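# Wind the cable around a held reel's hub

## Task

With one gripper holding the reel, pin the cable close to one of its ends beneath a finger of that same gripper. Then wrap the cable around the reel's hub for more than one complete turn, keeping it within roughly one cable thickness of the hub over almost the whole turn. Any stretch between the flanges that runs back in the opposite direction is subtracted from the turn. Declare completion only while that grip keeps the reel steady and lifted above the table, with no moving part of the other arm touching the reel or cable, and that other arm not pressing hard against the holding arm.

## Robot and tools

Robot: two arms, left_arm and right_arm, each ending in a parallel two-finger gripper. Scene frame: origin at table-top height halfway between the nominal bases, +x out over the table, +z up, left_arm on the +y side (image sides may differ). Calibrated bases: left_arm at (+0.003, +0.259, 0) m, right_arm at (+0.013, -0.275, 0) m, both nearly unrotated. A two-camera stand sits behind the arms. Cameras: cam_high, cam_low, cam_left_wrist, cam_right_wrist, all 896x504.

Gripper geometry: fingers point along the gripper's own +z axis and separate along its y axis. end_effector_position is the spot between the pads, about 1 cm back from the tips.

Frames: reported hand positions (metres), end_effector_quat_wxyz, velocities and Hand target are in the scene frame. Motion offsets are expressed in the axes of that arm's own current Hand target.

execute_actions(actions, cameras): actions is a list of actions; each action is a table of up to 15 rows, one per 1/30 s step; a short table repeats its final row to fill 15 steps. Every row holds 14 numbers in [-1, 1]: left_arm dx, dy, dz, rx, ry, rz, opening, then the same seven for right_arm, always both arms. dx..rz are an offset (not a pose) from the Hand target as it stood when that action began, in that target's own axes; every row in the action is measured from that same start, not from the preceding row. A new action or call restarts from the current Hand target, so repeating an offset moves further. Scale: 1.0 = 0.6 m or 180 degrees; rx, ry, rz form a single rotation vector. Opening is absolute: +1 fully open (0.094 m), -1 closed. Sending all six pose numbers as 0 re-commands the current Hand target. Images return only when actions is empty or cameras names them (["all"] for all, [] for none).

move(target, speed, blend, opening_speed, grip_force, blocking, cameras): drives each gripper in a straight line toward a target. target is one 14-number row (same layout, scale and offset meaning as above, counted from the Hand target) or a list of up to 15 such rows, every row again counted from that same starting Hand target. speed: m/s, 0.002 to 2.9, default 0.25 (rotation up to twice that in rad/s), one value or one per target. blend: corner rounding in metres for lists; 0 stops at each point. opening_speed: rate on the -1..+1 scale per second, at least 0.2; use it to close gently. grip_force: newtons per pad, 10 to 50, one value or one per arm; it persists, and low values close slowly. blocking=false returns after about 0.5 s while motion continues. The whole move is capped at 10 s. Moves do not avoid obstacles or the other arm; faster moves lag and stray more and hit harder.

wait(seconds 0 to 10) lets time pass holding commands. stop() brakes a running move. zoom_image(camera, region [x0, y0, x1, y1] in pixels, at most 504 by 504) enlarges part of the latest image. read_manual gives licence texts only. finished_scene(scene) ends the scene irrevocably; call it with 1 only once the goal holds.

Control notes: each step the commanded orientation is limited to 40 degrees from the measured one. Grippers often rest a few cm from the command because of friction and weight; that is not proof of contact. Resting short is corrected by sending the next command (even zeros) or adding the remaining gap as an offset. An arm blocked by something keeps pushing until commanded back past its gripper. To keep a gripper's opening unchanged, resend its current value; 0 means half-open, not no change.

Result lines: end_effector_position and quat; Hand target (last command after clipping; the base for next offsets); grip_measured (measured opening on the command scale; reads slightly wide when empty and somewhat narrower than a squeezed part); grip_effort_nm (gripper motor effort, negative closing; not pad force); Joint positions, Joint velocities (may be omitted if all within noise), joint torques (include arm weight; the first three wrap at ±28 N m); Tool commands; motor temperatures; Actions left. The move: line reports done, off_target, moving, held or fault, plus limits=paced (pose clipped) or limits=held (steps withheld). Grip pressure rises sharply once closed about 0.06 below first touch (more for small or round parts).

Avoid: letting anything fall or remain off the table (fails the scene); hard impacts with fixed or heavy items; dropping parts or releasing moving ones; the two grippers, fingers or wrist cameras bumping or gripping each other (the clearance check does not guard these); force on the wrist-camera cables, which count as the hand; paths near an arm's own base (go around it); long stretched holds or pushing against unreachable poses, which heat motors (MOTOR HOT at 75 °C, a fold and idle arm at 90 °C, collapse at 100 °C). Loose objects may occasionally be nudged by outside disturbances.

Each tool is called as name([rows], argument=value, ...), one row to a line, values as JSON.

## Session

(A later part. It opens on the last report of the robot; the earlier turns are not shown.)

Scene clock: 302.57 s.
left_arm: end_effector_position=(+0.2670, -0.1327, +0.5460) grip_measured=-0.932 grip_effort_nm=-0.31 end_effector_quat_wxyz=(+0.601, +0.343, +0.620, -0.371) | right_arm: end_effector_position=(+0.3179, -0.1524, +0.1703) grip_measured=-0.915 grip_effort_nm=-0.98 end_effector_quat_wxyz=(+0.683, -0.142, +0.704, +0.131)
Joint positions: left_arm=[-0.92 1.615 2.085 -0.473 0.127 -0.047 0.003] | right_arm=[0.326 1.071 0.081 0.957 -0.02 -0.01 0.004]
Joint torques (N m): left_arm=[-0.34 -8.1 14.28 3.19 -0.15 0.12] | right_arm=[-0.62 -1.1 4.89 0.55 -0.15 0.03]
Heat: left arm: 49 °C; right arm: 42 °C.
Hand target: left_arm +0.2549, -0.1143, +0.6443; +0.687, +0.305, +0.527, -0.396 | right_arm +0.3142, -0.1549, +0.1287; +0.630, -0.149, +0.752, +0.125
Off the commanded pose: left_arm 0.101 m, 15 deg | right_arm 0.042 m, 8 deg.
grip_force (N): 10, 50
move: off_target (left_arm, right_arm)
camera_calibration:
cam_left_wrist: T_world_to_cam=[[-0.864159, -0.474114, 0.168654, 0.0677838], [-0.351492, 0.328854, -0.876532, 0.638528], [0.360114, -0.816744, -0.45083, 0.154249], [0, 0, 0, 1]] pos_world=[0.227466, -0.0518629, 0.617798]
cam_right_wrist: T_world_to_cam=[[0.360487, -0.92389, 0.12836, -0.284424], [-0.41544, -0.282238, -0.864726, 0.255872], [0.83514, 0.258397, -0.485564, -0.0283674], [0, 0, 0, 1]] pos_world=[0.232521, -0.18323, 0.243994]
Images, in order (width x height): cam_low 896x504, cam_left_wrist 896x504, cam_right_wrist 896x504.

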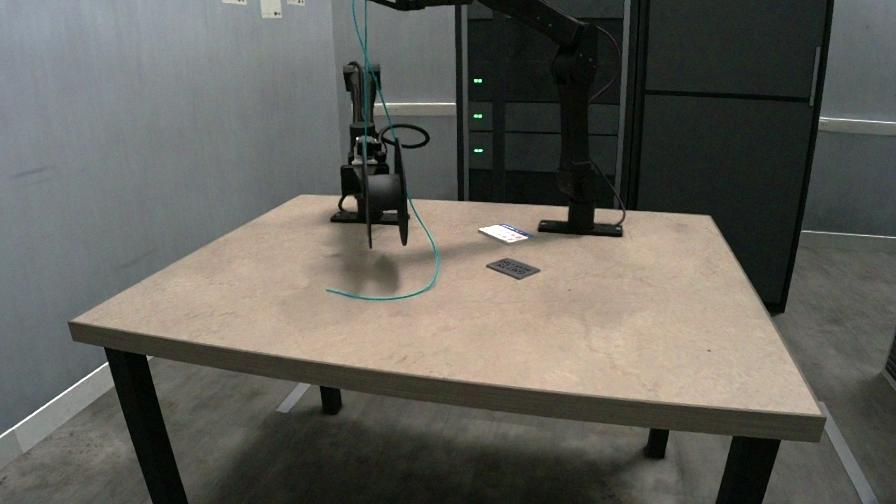

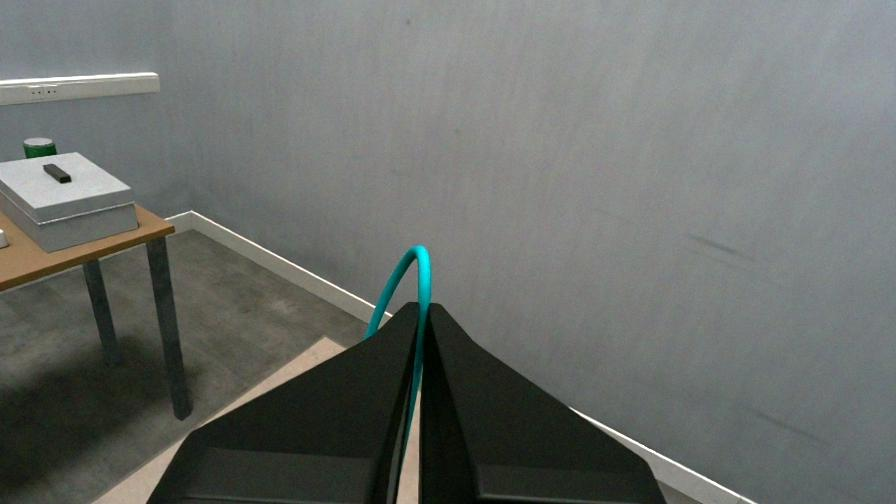

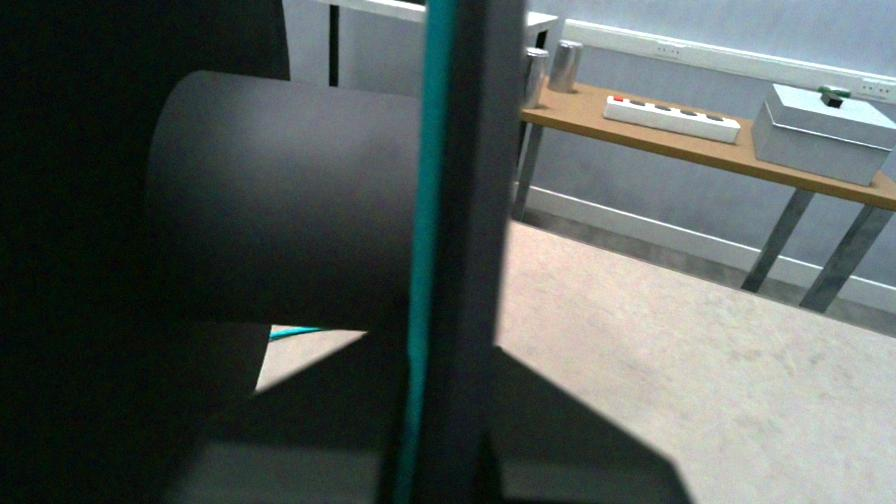

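move(target=[0.135,0,-0.035,0,0,0,-1,0,0,0,0,0,0,-1], speed=0.08)

move(target=[0,0,0,0,0,0,-0.925,0,0,0,0,0,0,-1])

move(target=[-0.135,0,0.035,0,0,0,-0.925,0,0,0,0,0,0,-1], speed=0.05, cameras=["cam_low"])

Scene clock: 307.87 s.
left_arm: end_effector_position=(+0.2634, -0.1278, +0.5116) grip_measured=-0.932 grip_effort_nm=-0.31 end_effector_quat_wxyz=(+0.630, +0.331, +0.589, -0.383) | right_arm: end_effector_position=(+0.3172, -0.1548, +0.1411) grip_measured=-0.915 grip_effort_nm=-0.98 end_effector_quat_wxyz=(+0.647, -0.145, +0.739, +0.121)
Joint positions: left_arm=[-0.92 1.459 1.665 -0.12 0.127 -0.046 0.003] | right_arm=[0.326 1.106 0.073 0.898 -0.009 -0.01 0.004]
Joint torques (N m): left_arm=[-0.38 -7.77 6.05 3.15 -0.16 0.13] | right_arm=[-0.91 -1.31 6.12 1.33 -0.11 0]
Heat: left arm: 51 °C; right arm: 40 °C.
Hand target: left_arm +0.2551, -0.1147, +0.5607; +0.687, +0.305, +0.527, -0.397 | right_arm +0.3142, -0.1549, +0.1287; +0.630, -0.149, +0.752, +0.125
Off the commanded pose: left_arm 0.051 m, 10 deg | right_arm 0.013 m, 2 deg.
grip_force (N): 10, 50
move: off_target (left_arm, right_arm)

Scene clock: 308.67 s.
left_arm: end_effector_position=(+0.2634, -0.1278, +0.5118) grip_measured=-0.922 grip_effort_nm=-0.15 end_effector_quat_wxyz=(+0.630, +0.331, +0.589, -0.383) | right_arm: end_effector_position=(+0.3172, -0.1548, +0.1411) grip_measured=-0.915 grip_effort_nm=-0.98 end_effector_quat_wxyz=(+0.647, -0.145, +0.739, +0.121)
Joint positions: left_arm=[-0.92 1.459 1.665 -0.118 0.127 -0.046 0.004] | right_arm=[0.326 1.106 0.073 0.898 -0.009 -0.01 0.004]
Joint torques (N m): left_arm=[-0.4 -7.76 6.01 3.14 -0.15 0.12] | right_arm=[-0.76 -1.42 6.01 1.32 -0.1 -0.01]
Heat: left arm: 51 °C; right arm: 40 °C.
Hand target: left_arm +0.2552, -0.1148, +0.5607; +0.687, +0.305, +0.527, -0.396 | right_arm +0.3142, -0.1549, +0.1287; +0.630, -0.149, +0.752, +0.125
Off the commanded pose: left_arm 0.051 m, 10 deg | right_arm 0.013 m, 2 deg.
grip_force (N): 10, 50
move: off_target (left_arm, right_arm)

Scene clock: 311.23 s.
left_arm: end_effector_position=(+0.2669, -0.1324, +0.5439) grip_measured=-0.922 grip_effort_nm=-0.15 end_effector_quat_wxyz=(+0.599, +0.344, +0.621, -0.369) | right_arm: end_effector_position=(+0.3164, -0.1527, +0.1680) grip_measured=-0.915 grip_effort_nm=-0.98 end_effector_quat_wxyz=(+0.682, -0.143, +0.705, +0.132)
Joint positions: left_arm=[-0.92 1.612 2.078 -0.474 0.127 -0.046 0.004] | right_arm=[0.326 1.071 0.073 0.963 -0.022 -0.01 0.004]
Joint torques (N m): left_arm=[-0.34 -8.16 14.43 3.23 -0.15 0.11] | right_arm=[-0.81 -1.1 5.59 0.53 -0.11 0.01]
Motor temperatures (°C): left_arm=[26 32 38 52 30 30 30] | right_arm=[29 31 36 39 27 26 29]
Heat: left arm: 52 °C; right arm: 39 °C.
Hand target: left_arm +0.2548, -0.1142, +0.6444; +0.687, +0.305, +0.527, -0.397 | right_arm +0.3142, -0.1549, +0.1287; +0.630, -0.149, +0.752, +0.125
Off the commanded pose: left_arm 0.103 m, 16 deg | right_arm 0.039 m, 8 deg.
grip_force (N): 10, 50
move: off_target (left_arm, right_arm)
Images, in order (width x height): cam_low 896x504.

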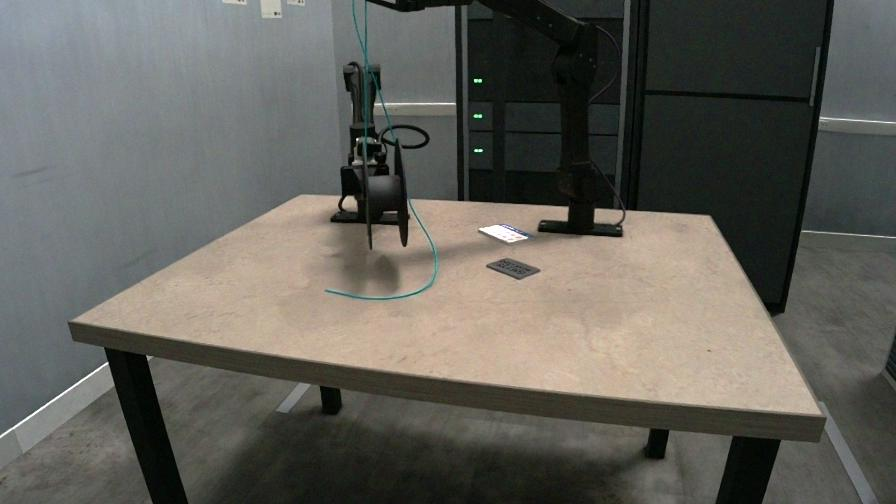

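move(target=[0,0,0,0,0,0,-0.916,0,0,0,0,0,0,-1])

move(target=[0,0,0,0,0,0,-0.911,0,0,0,0,0,0,-1])

Scene clock: 314.10 s.
left_arm: end_effector_position=(+0.2669, -0.1324, +0.5439) grip_measured=-0.915 grip_effort_nm=-0.05 end_effector_quat_wxyz=(+0.599, +0.344, +0.621, -0.369) | right_arm: end_effector_position=(+0.3164, -0.1527, +0.1680) grip_measured=-0.915 grip_effort_nm=-0.98 end_effector_quat_wxyz=(+0.682, -0.143, +0.705, +0.132)
Joint positions: left_arm=[-0.92 1.612 2.078 -0.474 0.127 -0.046 0.004] | right_arm=[0.326 1.071 0.073 0.963 -0.022 -0.01 0.004]
Joint torques (N m): left_arm=[-0.36 -8.18 14.39 3.22 -0.15 0.11] | right_arm=[-0.98 -1.06 5.33 0.54 -0.1 0.01]
Heat: left arm: 53 °C; right arm: 39 °C.
Hand target: left_arm +0.2548, -0.1142, +0.6444; +0.687, +0.305, +0.527, -0.397 | right_arm +0.3142, -0.1549, +0.1287; +0.630, -0.149, +0.752, +0.125
Off the commanded pose: left_arm 0.103 m, 16 deg | right_arm 0.039 m, 8 deg.
grip_force (N): 10, 50
move: off_target (left_arm, right_arm)

Scene clock: 314.90 s.
left_arm: end_effector_position=(+0.2669, -0.1324, +0.5439) grip_measured=-0.911 grip_effort_nm=0.01 end_effector_quat_wxyz=(+0.599, +0.344, +0.621, -0.369) | right_arm: end_effector_position=(+0.3164, -0.1527, +0.1680) grip_measured=-0.915 grip_effort_nm=-0.98 end_effector_quat_wxyz=(+0.682, -0.143, +0.705, +0.132)
Joint positions: left_arm=[-0.92 1.612 2.078 -0.474 0.127 -0.046 0.004] | right_arm=[0.326 1.071 0.073 0.963 -0.022 -0.01 0.004]
Joint torques (N m): left_arm=[-0.35 -8.2 14.39 3.22 -0.15 0.12] | right_arm=[-0.84 -0.94 5.34 0.52 -0.11 0]
Heat: left arm: 53 °C; right arm: 38 °C.
Hand target: left_arm +0.2548, -0.1142, +0.6444; +0.687, +0.305, +0.527, -0.397 | right_arm +0.3142, -0.1549, +0.1287; +0.630, -0.149, +0.752, +0.125
Off the commanded pose: left_arm 0.103 m, 16 deg | right_arm 0.039 m, 8 deg.
grip_force (N): 10, 50
move: off_target (left_arm, right_arm)

move(target=[0,0,0,0,0,0,-0.907,0,0,0,0,0,0,-1])

move(target=[0,0,0,0,0,0,-0.903,0,0,0,0,0,0,-1], cameras=["cam_low"])

Scene clock: 317.43 s.
left_arm: end_effector_position=(+0.2669, -0.1324, +0.5439) grip_measured=-0.908 grip_effort_nm=0.05 end_effector_quat_wxyz=(+0.599, +0.344, +0.621, -0.369) | right_arm: end_effector_position=(+0.3164, -0.1527, +0.1680) grip_measured=-0.915 grip_effort_nm=-0.98 end_effector_quat_wxyz=(+0.682, -0.143, +0.705, +0.132)
Joint positions: left_arm=[-0.92 1.612 2.078 -0.474 0.127 -0.046 0.004] | right_arm=[0.326 1.071 0.073 0.963 -0.022 -0.01 0.004]
Joint torques (N m): left_arm=[-0.35 -8.2 14.42 3.22 -0.15 0.12] | right_arm=[-0.58 -0.99 5.24 0.53 -0.13 -0.01]
Heat: left arm: 53 °C; right arm: 38 °C.
Hand target: left_arm +0.2548, -0.1142, +0.6444; +0.687, +0.305, +0.527, -0.397 | right_arm +0.3142, -0.1549, +0.1287; +0.630, -0.149, +0.752, +0.125
Off the commanded pose: left_arm 0.103 m, 16 deg | right_arm 0.039 m, 8 deg.
grip_force (N): 10, 50
move: off_target (left_arm, right_arm)

Scene clock: 318.23 s.
left_arm: end_effector_position=(+0.2669, -0.1324, +0.5439) grip_measured=-0.905 grip_effort_nm=0.10 end_effector_quat_wxyz=(+0.599, +0.344, +0.621, -0.369) | right_arm: end_effector_position=(+0.3164, -0.1527, +0.1680) grip_measured=-0.915 grip_effort_nm=-0.98 end_effector_quat_wxyz=(+0.682, -0.143, +0.705, +0.132)
Joint positions: left_arm=[-0.92 1.612 2.078 -0.474 0.127 -0.046 0.004] | right_arm=[0.326 1.071 0.073 0.963 -0.022 -0.01 0.004]
Joint torques (N m): left_arm=[-0.35 -8.21 14.43 3.21 -0.15 0.12] | right_arm=[-0.75 -0.95 5.23 0.52 -0.13 -0.04]
Heat: left arm: 54 °C; right arm: 38 °C.
Hand target: left_arm +0.2548, -0.1142, +0.6444; +0.687, +0.305, +0.527, -0.397 | right_arm +0.3142, -0.1549, +0.1287; +0.630, -0.149, +0.752, +0.125
Off the commanded pose: left_arm 0.103 m, 16 deg | right_arm 0.039 m, 8 deg.
grip_force (N): 10, 50
move: off_target (left_arm, right_arm)
Images, in order (width x height): cam_low 896x504.

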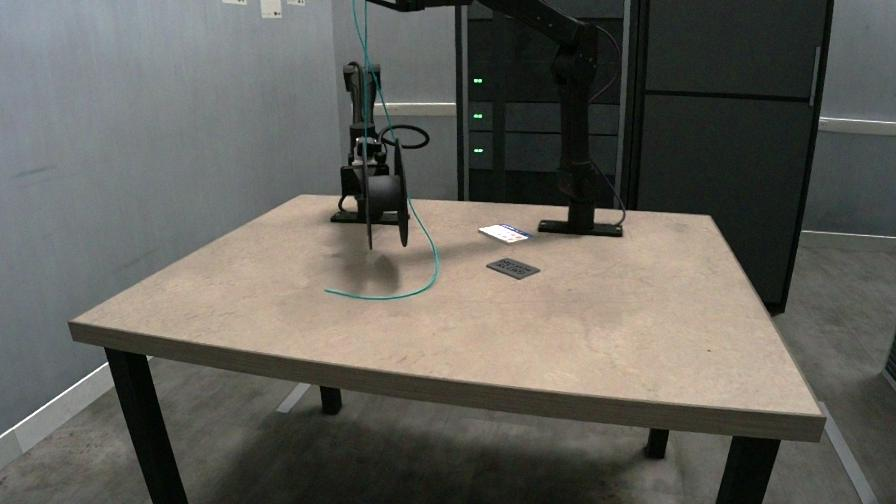

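move(target=[0,0,0,0,0,0,-0.896,0,0,0,0,0,0,-1])

move(target=[0,0,0,0,0,0,-0.89,0,0,0,0,0,0,-1], cameras=["cam_low","cam_left_wrist"])

Scene clock: 321.27 s.
left_arm: end_effector_position=(+0.2586, -0.1214, +0.6261) grip_measured=-0.899 grip_effort_nm=0.14 end_effector_quat_wxyz=(+0.666, +0.314, +0.546, -0.399) | right_arm: end_effector_position=(+0.3148, -0.1558, +0.1321) grip_measured=-0.915 grip_effort_nm=-0.98 end_effector_quat_wxyz=(+0.636, -0.147, +0.748, +0.119)
Joint positions: left_arm=[-0.92 1.696 2.332 -0.427 0.127 -0.046 0.005] | right_arm=[0.325 1.112 0.063 0.886 -0.011 -0.01 0.004]
Joint torques (N m): left_arm=[-0.42 -5.46 7.57 2.02 -0.17 0.13] | right_arm=[-0.62 -1.76 6.71 1.48 -0.13 -0.04]
Heat: left arm: 54 °C; right arm: 37 °C.
Hand target: left_arm +0.2548, -0.1142, +0.6444; +0.687, +0.305, +0.527, -0.397 | right_arm +0.3142, -0.1549, +0.1288; +0.630, -0.149, +0.752, +0.125
Off the commanded pose: left_arm 0.020 m, 3 deg | right_arm 0.004 m, 1 deg.
grip_force (N): 10, 50
move: off_target (left_arm)

Scene clock: 322.07 s.
left_arm: end_effector_position=(+0.2586, -0.1214, +0.6261) grip_measured=-0.893 grip_effort_nm=0.14 end_effector_quat_wxyz=(+0.666, +0.314, +0.546, -0.399) | right_arm: end_effector_position=(+0.3148, -0.1558, +0.1321) grip_measured=-0.915 grip_effort_nm=-0.98 end_effector_quat_wxyz=(+0.636, -0.147, +0.748, +0.119)
Joint positions: left_arm=[-0.92 1.696 2.332 -0.427 0.127 -0.046 0.005] | right_arm=[0.325 1.112 0.063 0.886 -0.011 -0.01 0.004]
Joint torques (N m): left_arm=[-0.42 -5.5 7.58 2.01 -0.17 0.12] | right_arm=[-0.66 -1.72 6.61 1.49 -0.16 -0.04]
Heat: left arm: 53 °C; right arm: 37 °C.
Hand target: left_arm +0.2548, -0.1142, +0.6444; +0.687, +0.305, +0.527, -0.397 | right_arm +0.3142, -0.1549, +0.1288; +0.630, -0.149, +0.752, +0.125
Off the commanded pose: left_arm 0.020 m, 3 deg | right_arm 0.003 m, 1 deg.
grip_force (N): 10, 50
move: off_target (left_arm)
camera_calibration:
cam_left_wrist: T_world_to_cam=[[-0.88357, -0.448487, 0.134774, 0.0817174], [-0.233657, 0.172792, -0.956842, 0.703002], [0.405844, -0.876928, -0.257466, 0.062424], [0, 0, 0, 1]] pos_world=[0.21113, -0.0300827, 0.677721]
Images, in order (width x height): cam_low 896x504, cam_left_wrist 896x504.

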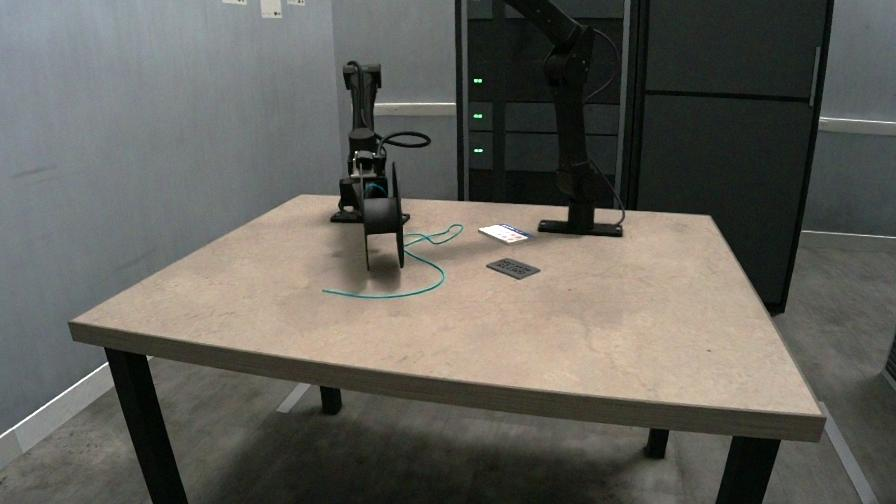

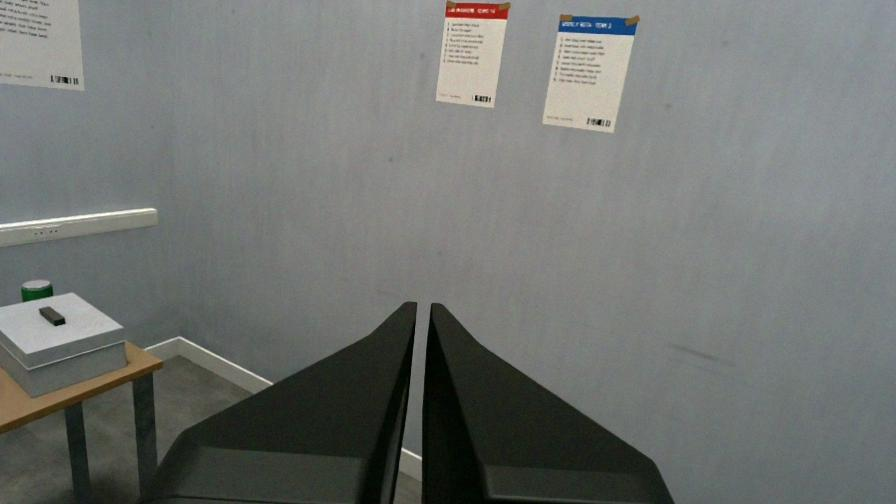

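wait(seconds=0.5, cameras=["cam_high","cam_right_wrist"])

zoom_image(camera="cam_high", region=[380, 150, 540, 270])

Scene clock: 326.10 s.
left_arm: end_effector_position=(+0.2586, -0.1214, +0.6261) grip_measured=-0.893 grip_effort_nm=0.14 end_effector_quat_wxyz=(+0.666, +0.314, +0.546, -0.399) | right_arm: end_effector_position=(+0.3148, -0.1558, +0.1321) grip_measured=-0.915 grip_effort_nm=-0.98 end_effector_quat_wxyz=(+0.636, -0.147, +0.748, +0.119)
Joint positions: left_arm=[-0.92 1.696 2.332 -0.427 0.127 -0.046 0.005] | right_arm=[0.325 1.112 0.063 0.886 -0.011 -0.01 0.004]
Joint torques (N m): left_arm=[-0.39 -5.48 7.54 2 -0.17 0.13] | right_arm=[-0.53 -1.66 6.67 1.49 -0.1 0.03]
Heat: left arm: 52 °C; right arm: 37 °C.
Hand target: left_arm +0.2548, -0.1142, +0.6444; +0.687, +0.305, +0.527, -0.397 | right_arm +0.3142, -0.1549, +0.1288; +0.630, -0.149, +0.752, +0.125
Tool commands: left_gripper/opening=-0.89 right_gripper/opening=-1.0
Off the commanded pose: left_arm 0.020 m, 3 deg | right_arm 0.003 m, 1 deg.
grip_force (N): 10, 50
wait: 0.50 s; at rest from the start
camera_calibration:
cam_right_wrist: T_world_to_cam=[[0.366583, -0.921477, 0.128437, -0.282999], [-0.519276, -0.317188, -0.793564, 0.23847], [0.771991, 0.224213, -0.594777, -0.0145448], [0, 0, 0, 1]] pos_world=[0.238803, -0.181877, 0.216938]
Images, in order (width x height): cam_high 896x504, cam_right_wrist 896x504.

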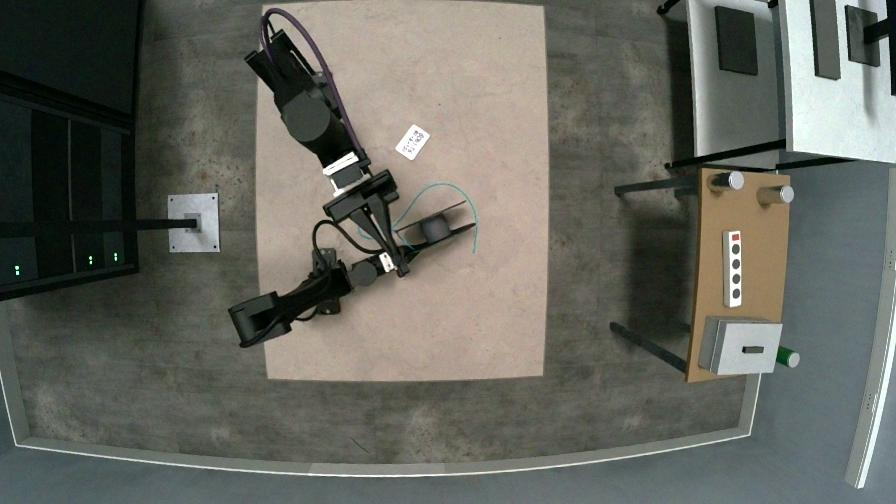

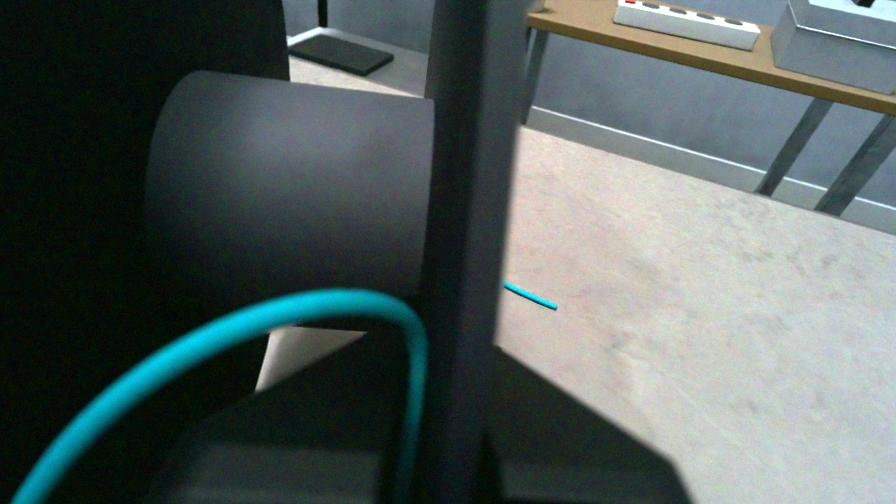

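Scaled by 3.150 from the camera's 896x504 image, which has a finer 1280x720 frame.

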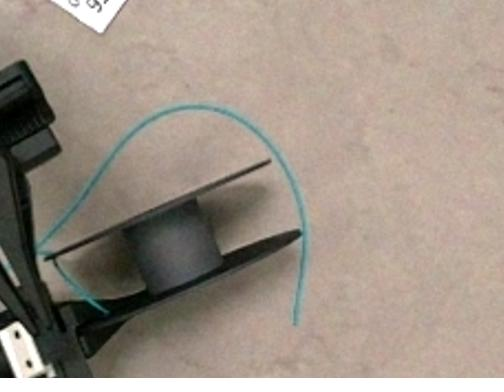

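move([
  [0.182,0.142,-0.251,0,0,0,-0.2,0,0,0,0,0,0,-1],
  [0.582,0.15,-0.234,-0.523,0.387,-0.402,-0.2,0,0,0,0,0,0,-1],
], grip_force=[50,50], cameras=["cam_high","cam_left_wrist"])

Scene clock: 349.17 s.
left_arm: end_effector_position=(+0.3122, -0.0342, +0.2750) grip_measured=-0.203 grip_effort_nm=0.14 end_effector_quat_wxyz=(+0.082, -0.381, +0.903, -0.179) | right_arm: end_effector_position=(+0.3148, -0.1558, +0.1321) grip_measured=-0.915 grip_effort_nm=-0.98 end_effector_quat_wxyz=(+0.636, -0.147, +0.748, +0.119)
Joint positions: left_arm=[-0.753 1.972 2.342 -1.543 -0.008 -1.561 0.037] | right_arm=[0.325 1.112 0.063 0.886 -0.011 -0.01 0.004]
Joint torques (N m): left_arm=[0.49 -7.25 5.79 0.74 0.09 -0.09] | right_arm=[-0.83 -1.55 6.63 1.51 -0.11 -0.01]
Motor temperatures (°C): left_arm=[26 31 37 47 30 30 30] | right_arm=[29 30 37 36 27 26 30]
Heat: left arm: 47 °C; right arm: 37 °C.
Hand target: left_arm +0.3102, -0.0298, +0.2709; -0.001, -0.399, +0.917, +0.000 | right_arm +0.3142, -0.1549, +0.1288; +0.630, -0.149, +0.752, +0.125
Off the commanded pose: left_arm 0.006 m, 23 deg | right_arm 0.003 m, 1 deg.
joint sent to its limit (left arm) — joint 4 (wrist pitch), lower limit. The joint targets are off in orientation, not in position.
move: off_target (left_arm)
camera_calibration:
cam_left_wrist: T_world_to_cam=[[0.73538, -0.550107, 0.395724, -0.365215], [-0.677417, -0.581312, 0.450758, 0.0901172], [-0.0179261, -0.599549, -0.800137, 0.317749], [0, 0, 0, 1]] pos_world=[0.335315, 0.0419851, 0.358146]
Images, in order (width x height): cam_high 896x504, cam_left_wrist 896x504.

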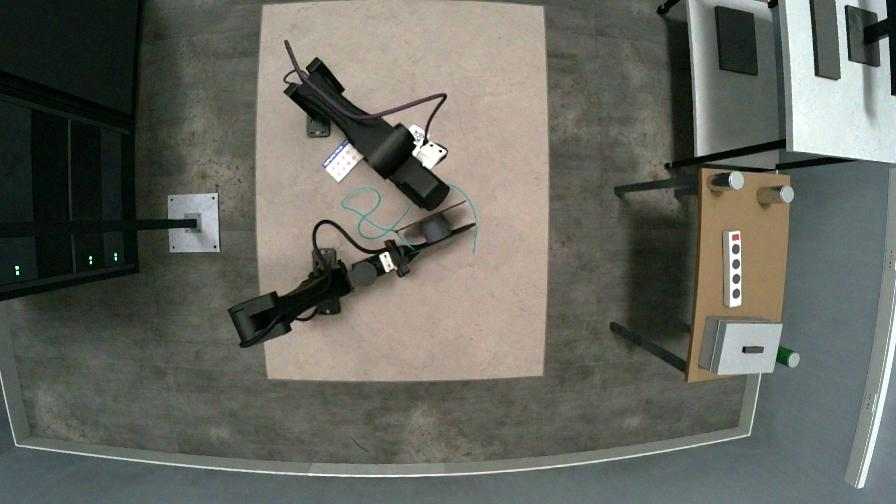

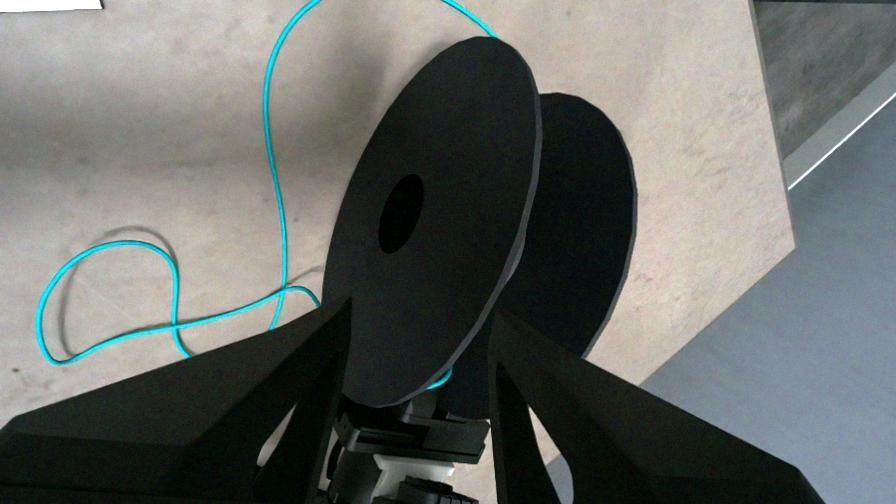

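move(target=[-0.014,0.011,0.30,0,0,0,-0.2,0,0,0,0,0,0,-1], speed=0.12, cameras=["cam_left_wrist"])

Scene clock: 369.23 s.
left_arm: end_effector_position=(+0.3076, -0.0195, +0.0951) grip_measured=-0.203 grip_effort_nm=0.14 end_effector_quat_wxyz=(+0.000, -0.397, +0.918, +0.003) | right_arm: end_effector_position=(+0.3148, -0.1558, +0.1321) grip_measured=-0.915 grip_effort_nm=-0.98 end_effector_quat_wxyz=(+0.636, -0.147, +0.748, +0.119)
Joint positions: left_arm=[-0.733 2.141 1.92 -1.355 -0.002 -1.561 0.037] | right_arm=[0.325 1.112 0.063 0.886 -0.011 -0.01 0.004]
Joint torques (N m): left_arm=[0.61 -9.02 4.97 0.48 0.07 0.07] | right_arm=[-0.64 -1.73 6.86 1.45 -0.11 0.02]
Motor temperatures (°C): left_arm=[26 31 36 42 30 30 30] | right_arm=[29 30 37 36 27 26 30]
Heat: left arm: 42 °C; right arm: 37 °C.
Hand target: left_arm +0.3107, -0.0193, +0.0908; -0.001, -0.399, +0.917, +0.000 | right_arm +0.3142, -0.1549, +0.1288; +0.630, -0.149, +0.752, +0.125
Off the commanded pose: left_arm 0.005 m, 0 deg | right_arm 0.003 m, 1 deg.
move: done
camera_calibration:
cam_left_wrist: T_world_to_cam=[[0.80708, -0.590405, 0.00663313, -0.268343], [-0.528483, -0.717332, 0.454027, 0.127877], [-0.263302, -0.369942, -0.890963, 0.271064], [0, 0, 0, 1]] pos_world=[0.355527, 0.0335772, 0.185228]
Images, in order (width x height): cam_left_wrist 896x504.

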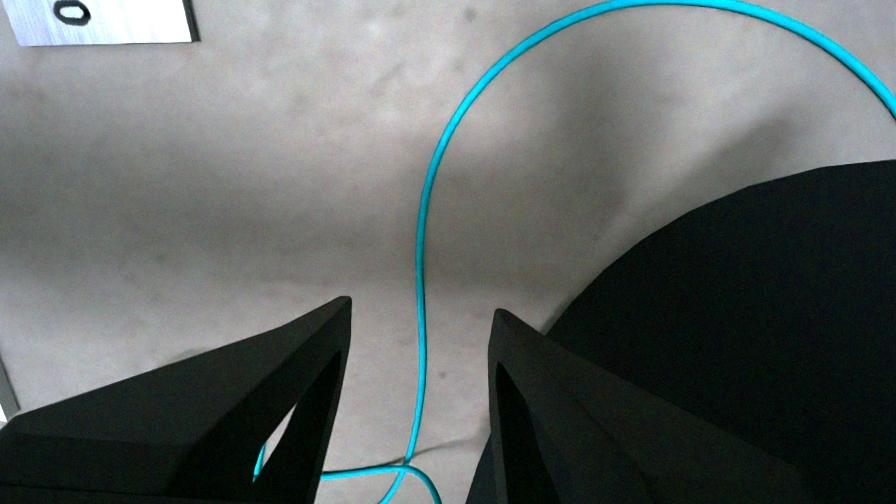

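move([
  [0,0,0,0,0,0,-0.55,0,0,0,0,0,0,-1],
  [0,0,0.117,0,0,0,-0.55,0,0,0,0,0,0,-1],
], speed=0.06, cameras=["cam_left_wrist"])

Scene clock: 375.60 s.
left_arm: end_effector_position=(+0.3272, -0.0311, +0.0547) grip_measured=-0.547 grip_effort_nm=-0.14 end_effector_quat_wxyz=(+0.022, -0.400, +0.915, -0.049) | right_arm: end_effector_position=(+0.3143, -0.1573, +0.1241) grip_measured=-0.915 grip_effort_nm=-0.98 end_effector_quat_wxyz=(+0.625, -0.149, +0.758, +0.114)
Joint positions: left_arm=[-0.721 2.129 1.734 -1.069 -0.001 -1.557 0.021] | right_arm=[0.322 1.117 0.063 0.86 -0.009 -0.017 0.004]
Joint torques (N m): left_arm=[-0.35 -5.9 2 0.39 0.07 0.04] | right_arm=[-0.23 -2.14 6.68 1.76 -0.12 0.02]
Heat: left arm: 41 °C; right arm: 37 °C.
Hand target: left_arm +0.3106, -0.0193, +0.0206; -0.001, -0.399, +0.917, +0.000 | right_arm +0.3142, -0.1550, +0.1288; +0.630, -0.149, +0.752, +0.125
Off the commanded pose: left_arm 0.040 m, 6 deg | right_arm 0.005 m, 2 deg.
move: off_target (left_arm)
camera_calibration:
cam_left_wrist: T_world_to_cam=[[0.805912, -0.580235, 0.117619, -0.296128], [-0.561409, -0.685917, 0.462967, 0.159518], [-0.187953, -0.439142, -0.878537, 0.208443], [0, 0, 0, 1]] pos_world=[0.367385, 0.0291288, 0.144104]
Images, in order (width x height): cam_left_wrist 896x504.

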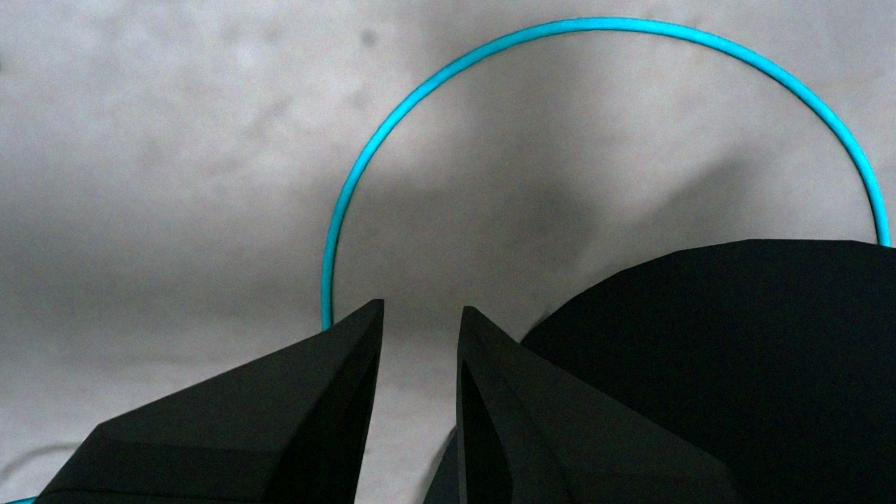

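move(target=[-0.03,0,-0.16,0,0,0,-0.55,0,0,0,0,0,0,-1], speed=0.12)

move(target=[-0.10,0.15,-0.16,0,0,0,-0.55,-0.33,0,-0.058,0,0,0,-1], speed=0.12, cameras=["all"])

Scene clock: 380.10 s.
left_arm: end_effector_position=(+0.3182, -0.0057, +0.1127) grip_measured=-0.547 grip_effort_nm=-0.14 end_effector_quat_wxyz=(-0.002, -0.398, +0.917, +0.003) | right_arm: end_effector_position=(+0.3143, -0.1574, +0.1241) grip_measured=-0.915 grip_effort_nm=-0.98 end_effector_quat_wxyz=(+0.625, -0.149, +0.758, +0.114)
Joint positions: left_arm=[-0.689 2.143 1.993 -1.428 0.001 -1.52 0.021] | right_arm=[0.322 1.117 0.063 0.86 -0.009 -0.017 0.004]
Joint torques (N m): left_arm=[0.62 -8.57 8.76 0.2 0.06 0.09] | right_arm=[-0.35 -2.17 6.75 1.72 -0.15 0.04]
Heat: left arm: 41 °C; right arm: 37 °C.
Hand target: left_arm +0.3230, -0.0061, +0.1165; -0.001, -0.399, +0.917, +0.000 | right_arm +0.3142, -0.1549, +0.1288; +0.630, -0.149, +0.752, +0.125
Off the commanded pose: left_arm 0.006 m, 0 deg | right_arm 0.005 m, 2 deg.
move: done

Scene clock: 382.77 s.
left_arm: end_effector_position=(+0.3051, +0.0939, +0.2055) grip_measured=-0.547 grip_effort_nm=-0.14 end_effector_quat_wxyz=(+0.029, -0.400, +0.915, -0.038) | right_arm: end_effector_position=(+0.3167, -0.1565, +0.3096) grip_measured=-0.915 grip_effort_nm=-0.98 end_effector_quat_wxyz=(+0.619, -0.150, +0.763, +0.112)
Joint positions: left_arm=[-0.492 1.808 1.889 -1.557 0.001 -1.327 0.021] | right_arm=[0.322 0.793 0.774 -0.191 -0.009 -0.017 0.004]
Joint torques (N m): left_arm=[0.38 -9.17 4.51 0.38 0.06 0.11] | right_arm=[-0.21 -1.11 12.19 1.41 -0.15 0.09]
Heat: left arm: 40 °C; right arm: 37 °C.
Hand target: left_arm +0.2982, +0.0992, +0.2125; -0.001, -0.399, +0.917, +0.000 | right_arm +0.3146, -0.1547, +0.3299; +0.630, -0.149, +0.752, +0.125
Off the commanded pose: left_arm 0.011 m, 6 deg | right_arm 0.020 m, 2 deg.
joint sent to its limit (left arm) — joint 4 (wrist pitch), lower limit. The joint targets are off in orientation, not in position.
move: off_target (left_arm, right_arm)
camera_calibration:
cam_left_wrist: T_world_to_cam=[[0.805964, -0.582478, 0.105557, -0.220841], [-0.562227, -0.6974, 0.444449, 0.168143], [-0.185266, -0.417557, -0.889563, 0.391128], [0, 0, 0, 1]] pos_world=[0.344987, 0.151946, 0.296513]
cam_right_wrist: T_world_to_cam=[[0.368583, -0.919879, 0.13405, -0.309369], [-0.553123, -0.332918, -0.763688, 0.378989], [0.747129, 0.207336, -0.631515, 0.106298], [0, 0, 0, 1]] pos_world=[0.244238, -0.180449, 0.398029]

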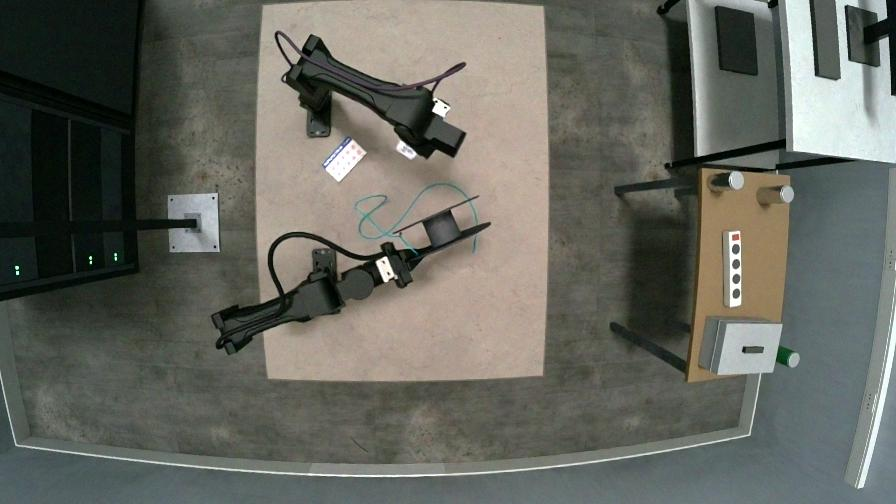

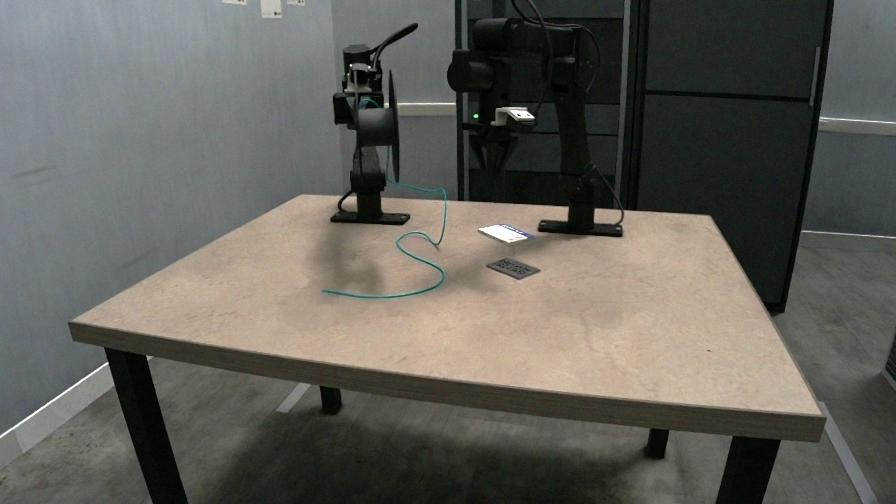

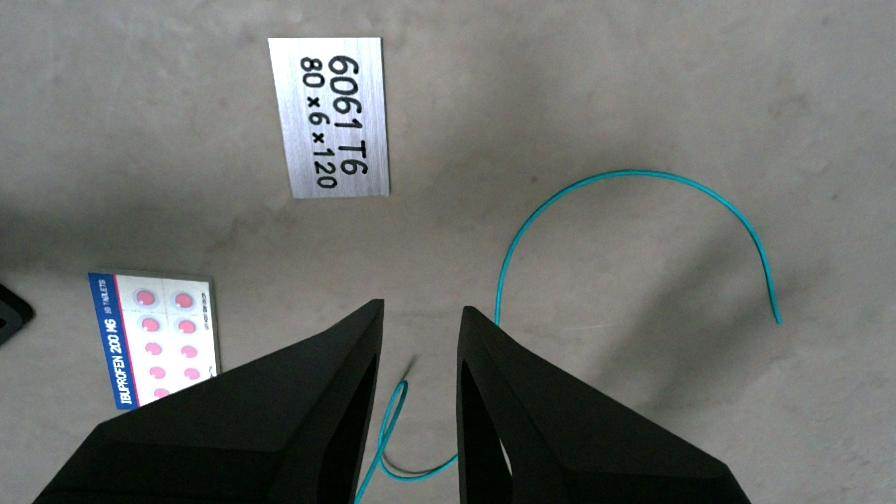

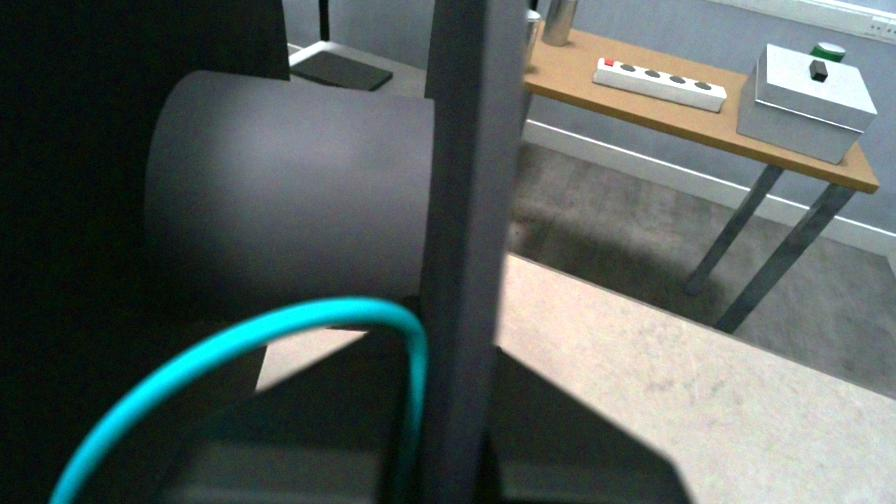

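move(target=[0.199,-0.16,0.253,0,0,0,-0.3,0,0,0,0,0,0,-1], speed=0.15, cameras=["cam_left_wrist","cam_high"])

Scene clock: 391.50 s.
left_arm: end_effector_position=(+0.2796, -0.0262, +0.0626) grip_measured=-0.303 grip_effort_nm=0.14 end_effector_quat_wxyz=(-0.013, -0.406, +0.913, +0.033) | right_arm: end_effector_position=(+0.3227, -0.1876, +0.2945) grip_measured=-0.915 grip_effort_nm=-0.98 end_effector_quat_wxyz=(+0.603, -0.117, +0.788, +0.046)
Joint positions: left_arm=[-0.791 2.152 1.805 -1.295 0.002 -1.638 0.033] | right_arm=[0.287 0.793 0.774 -0.254 0.103 -0.043 0.004]
Joint torques (N m): left_arm=[-2.89 -7.42 9.39 0.74 0.06 -0.13] | right_arm=[2.17 -2.5 12.07 1.91 -1.29 0.18]
Heat: left arm: 39 °C; right arm: 37 °C.
Hand target: left_arm +0.2869, -0.0537, +0.0608; -0.001, -0.399, +0.917, +0.000 | right_arm +0.3146, -0.1546, +0.3299; +0.630, -0.149, +0.752, +0.125
Off the commanded pose: left_arm 0.028 m, 4 deg | right_arm 0.049 m, 11 deg.
move: off_target (left_arm, right_arm)
camera_calibration:
cam_left_wrist: T_world_to_cam=[[0.816834, -0.573942, -0.0580856, -0.24781], [-0.493092, -0.746914, 0.446072, 0.112896], [-0.299404, -0.335725, -0.89311, 0.243467], [0, 0, 0, 1]] pos_world=[0.330983, 0.0238331, 0.152689]
Images, in order (width x height): cam_high 896x504, cam_left_wrist 896x504.

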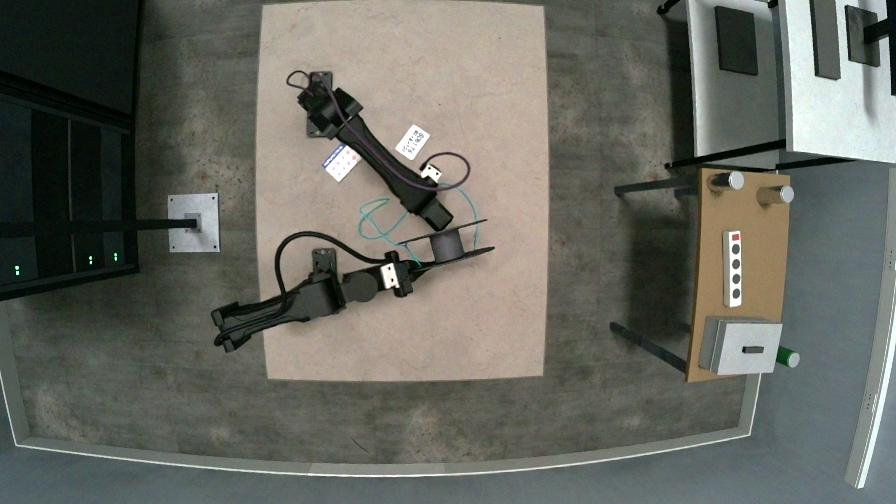

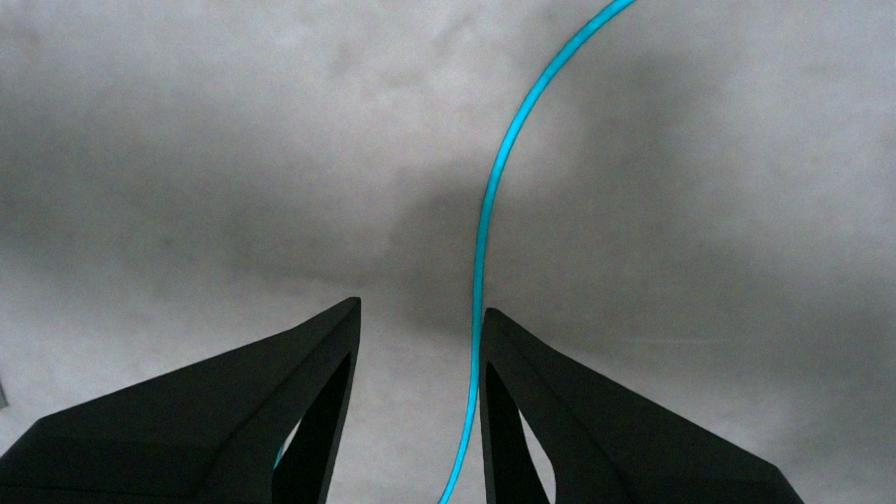

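move(target=[-0.14,0.1,-0.03,0,0,0,-0.3,0,0,0,0,0,0,-1], speed=0.1)

move(target=[0,0,0,0,0,0,-0.3,0,-0.16,0,0,0,0,-1], speed=0.1, cameras=["cam_high","cam_left_wrist","cam_low"])

Scene clock: 397.27 s.
left_arm: end_effector_position=(+0.2984, +0.0494, +0.0679) grip_measured=-0.303 grip_effort_nm=0.14 end_effector_quat_wxyz=(-0.013, -0.401, +0.916, +0.019) | right_arm: end_effector_position=(+0.3150, -0.1625, +0.2942) grip_measured=-0.915 grip_effort_nm=-0.98 end_effector_quat_wxyz=(+0.596, -0.152, +0.782, +0.099)
Joint positions: left_arm=[-0.608 1.983 1.574 -1.207 0.002 -1.445 0.033] | right_arm=[0.309 0.793 0.774 -0.254 -0.005 -0.029 0.004]
Joint torques (N m): left_arm=[0.06 -11.43 4.4 0.41 0.03 0.1] | right_arm=[0.65 -1.74 11.88 2.07 -0.16 0.16]
Heat: left arm: 39 °C; right arm: 38 °C.
Hand target: left_arm +0.3002, +0.0487, +0.0788; -0.001, -0.399, +0.917, +0.000 | right_arm +0.3146, -0.1547, +0.3299; +0.630, -0.149, +0.752, +0.125
Off the commanded pose: left_arm 0.011 m, 3 deg | right_arm 0.037 m, 6 deg.
move: off_target (left_arm, right_arm)

Scene clock: 399.27 s.
left_arm: end_effector_position=(+0.2984, +0.0494, +0.0679) grip_measured=-0.303 grip_effort_nm=0.14 end_effector_quat_wxyz=(-0.013, -0.401, +0.916, +0.019) | right_arm: end_effector_position=(+0.3434, -0.2477, +0.2865) grip_measured=-0.915 grip_effort_nm=-0.98 end_effector_quat_wxyz=(+0.581, -0.122, +0.794, +0.128)
Joint positions: left_arm=[-0.608 1.983 1.574 -1.207 0.002 -1.445 0.033] | right_arm=[-0.251 0.907 0.812 -0.254 -0.549 -0.124 0.004]
Joint torques (N m): left_arm=[0.03 -11.4 4.4 0.42 0.04 0.1] | right_arm=[-0.72 -1.98 12.51 2.29 -0.48 -0.03]
Heat: left arm: 39 °C; right arm: 38 °C.
Hand target: left_arm +0.3002, +0.0487, +0.0788; -0.001, -0.399, +0.917, +0.000 | right_arm +0.3512, -0.2434, +0.3298; +0.630, -0.149, +0.752, +0.125
Off the commanded pose: left_arm 0.011 m, 3 deg | right_arm 0.044 m, 8 deg.
move: off_target (left_arm, right_arm)
camera_calibration:
cam_left_wrist: T_world_to_cam=[[0.811664, -0.583132, -0.0340475, -0.219037], [-0.505724, -0.730697, 0.458612, 0.178284], [-0.292309, -0.35502, -0.887984, 0.277612], [0, 0, 0, 1]] pos_world=[0.349096, 0.101102, 0.157294]
Images, in order (width x height): cam_high 896x504, cam_low 896x504, cam_left_wrist 896x504.

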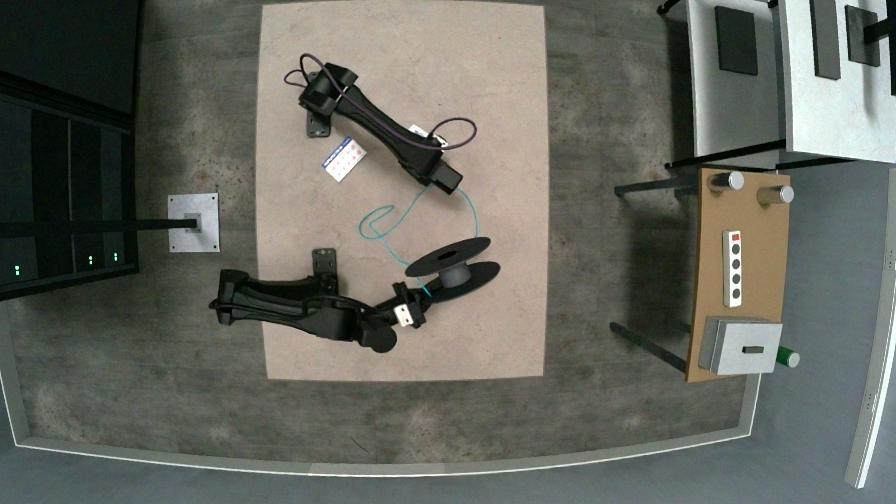

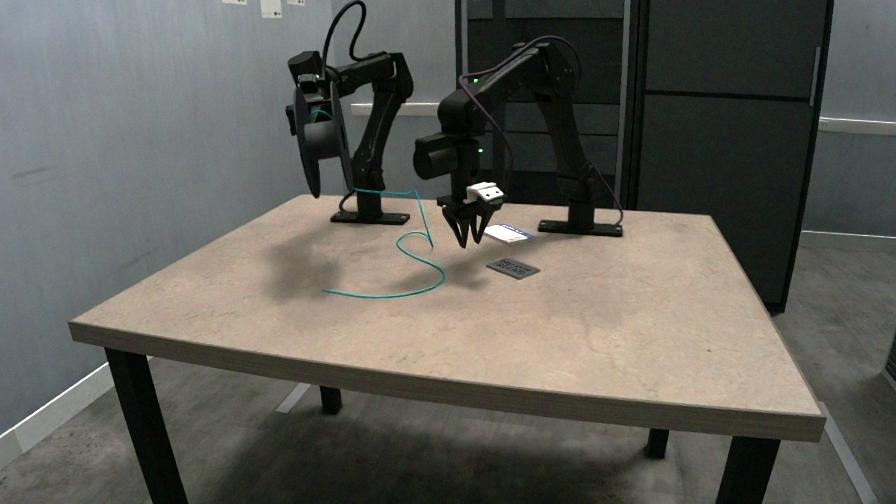

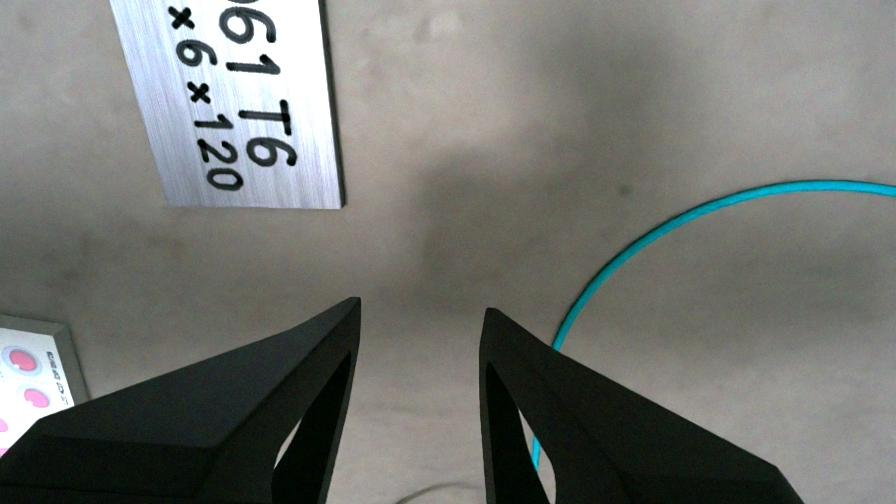

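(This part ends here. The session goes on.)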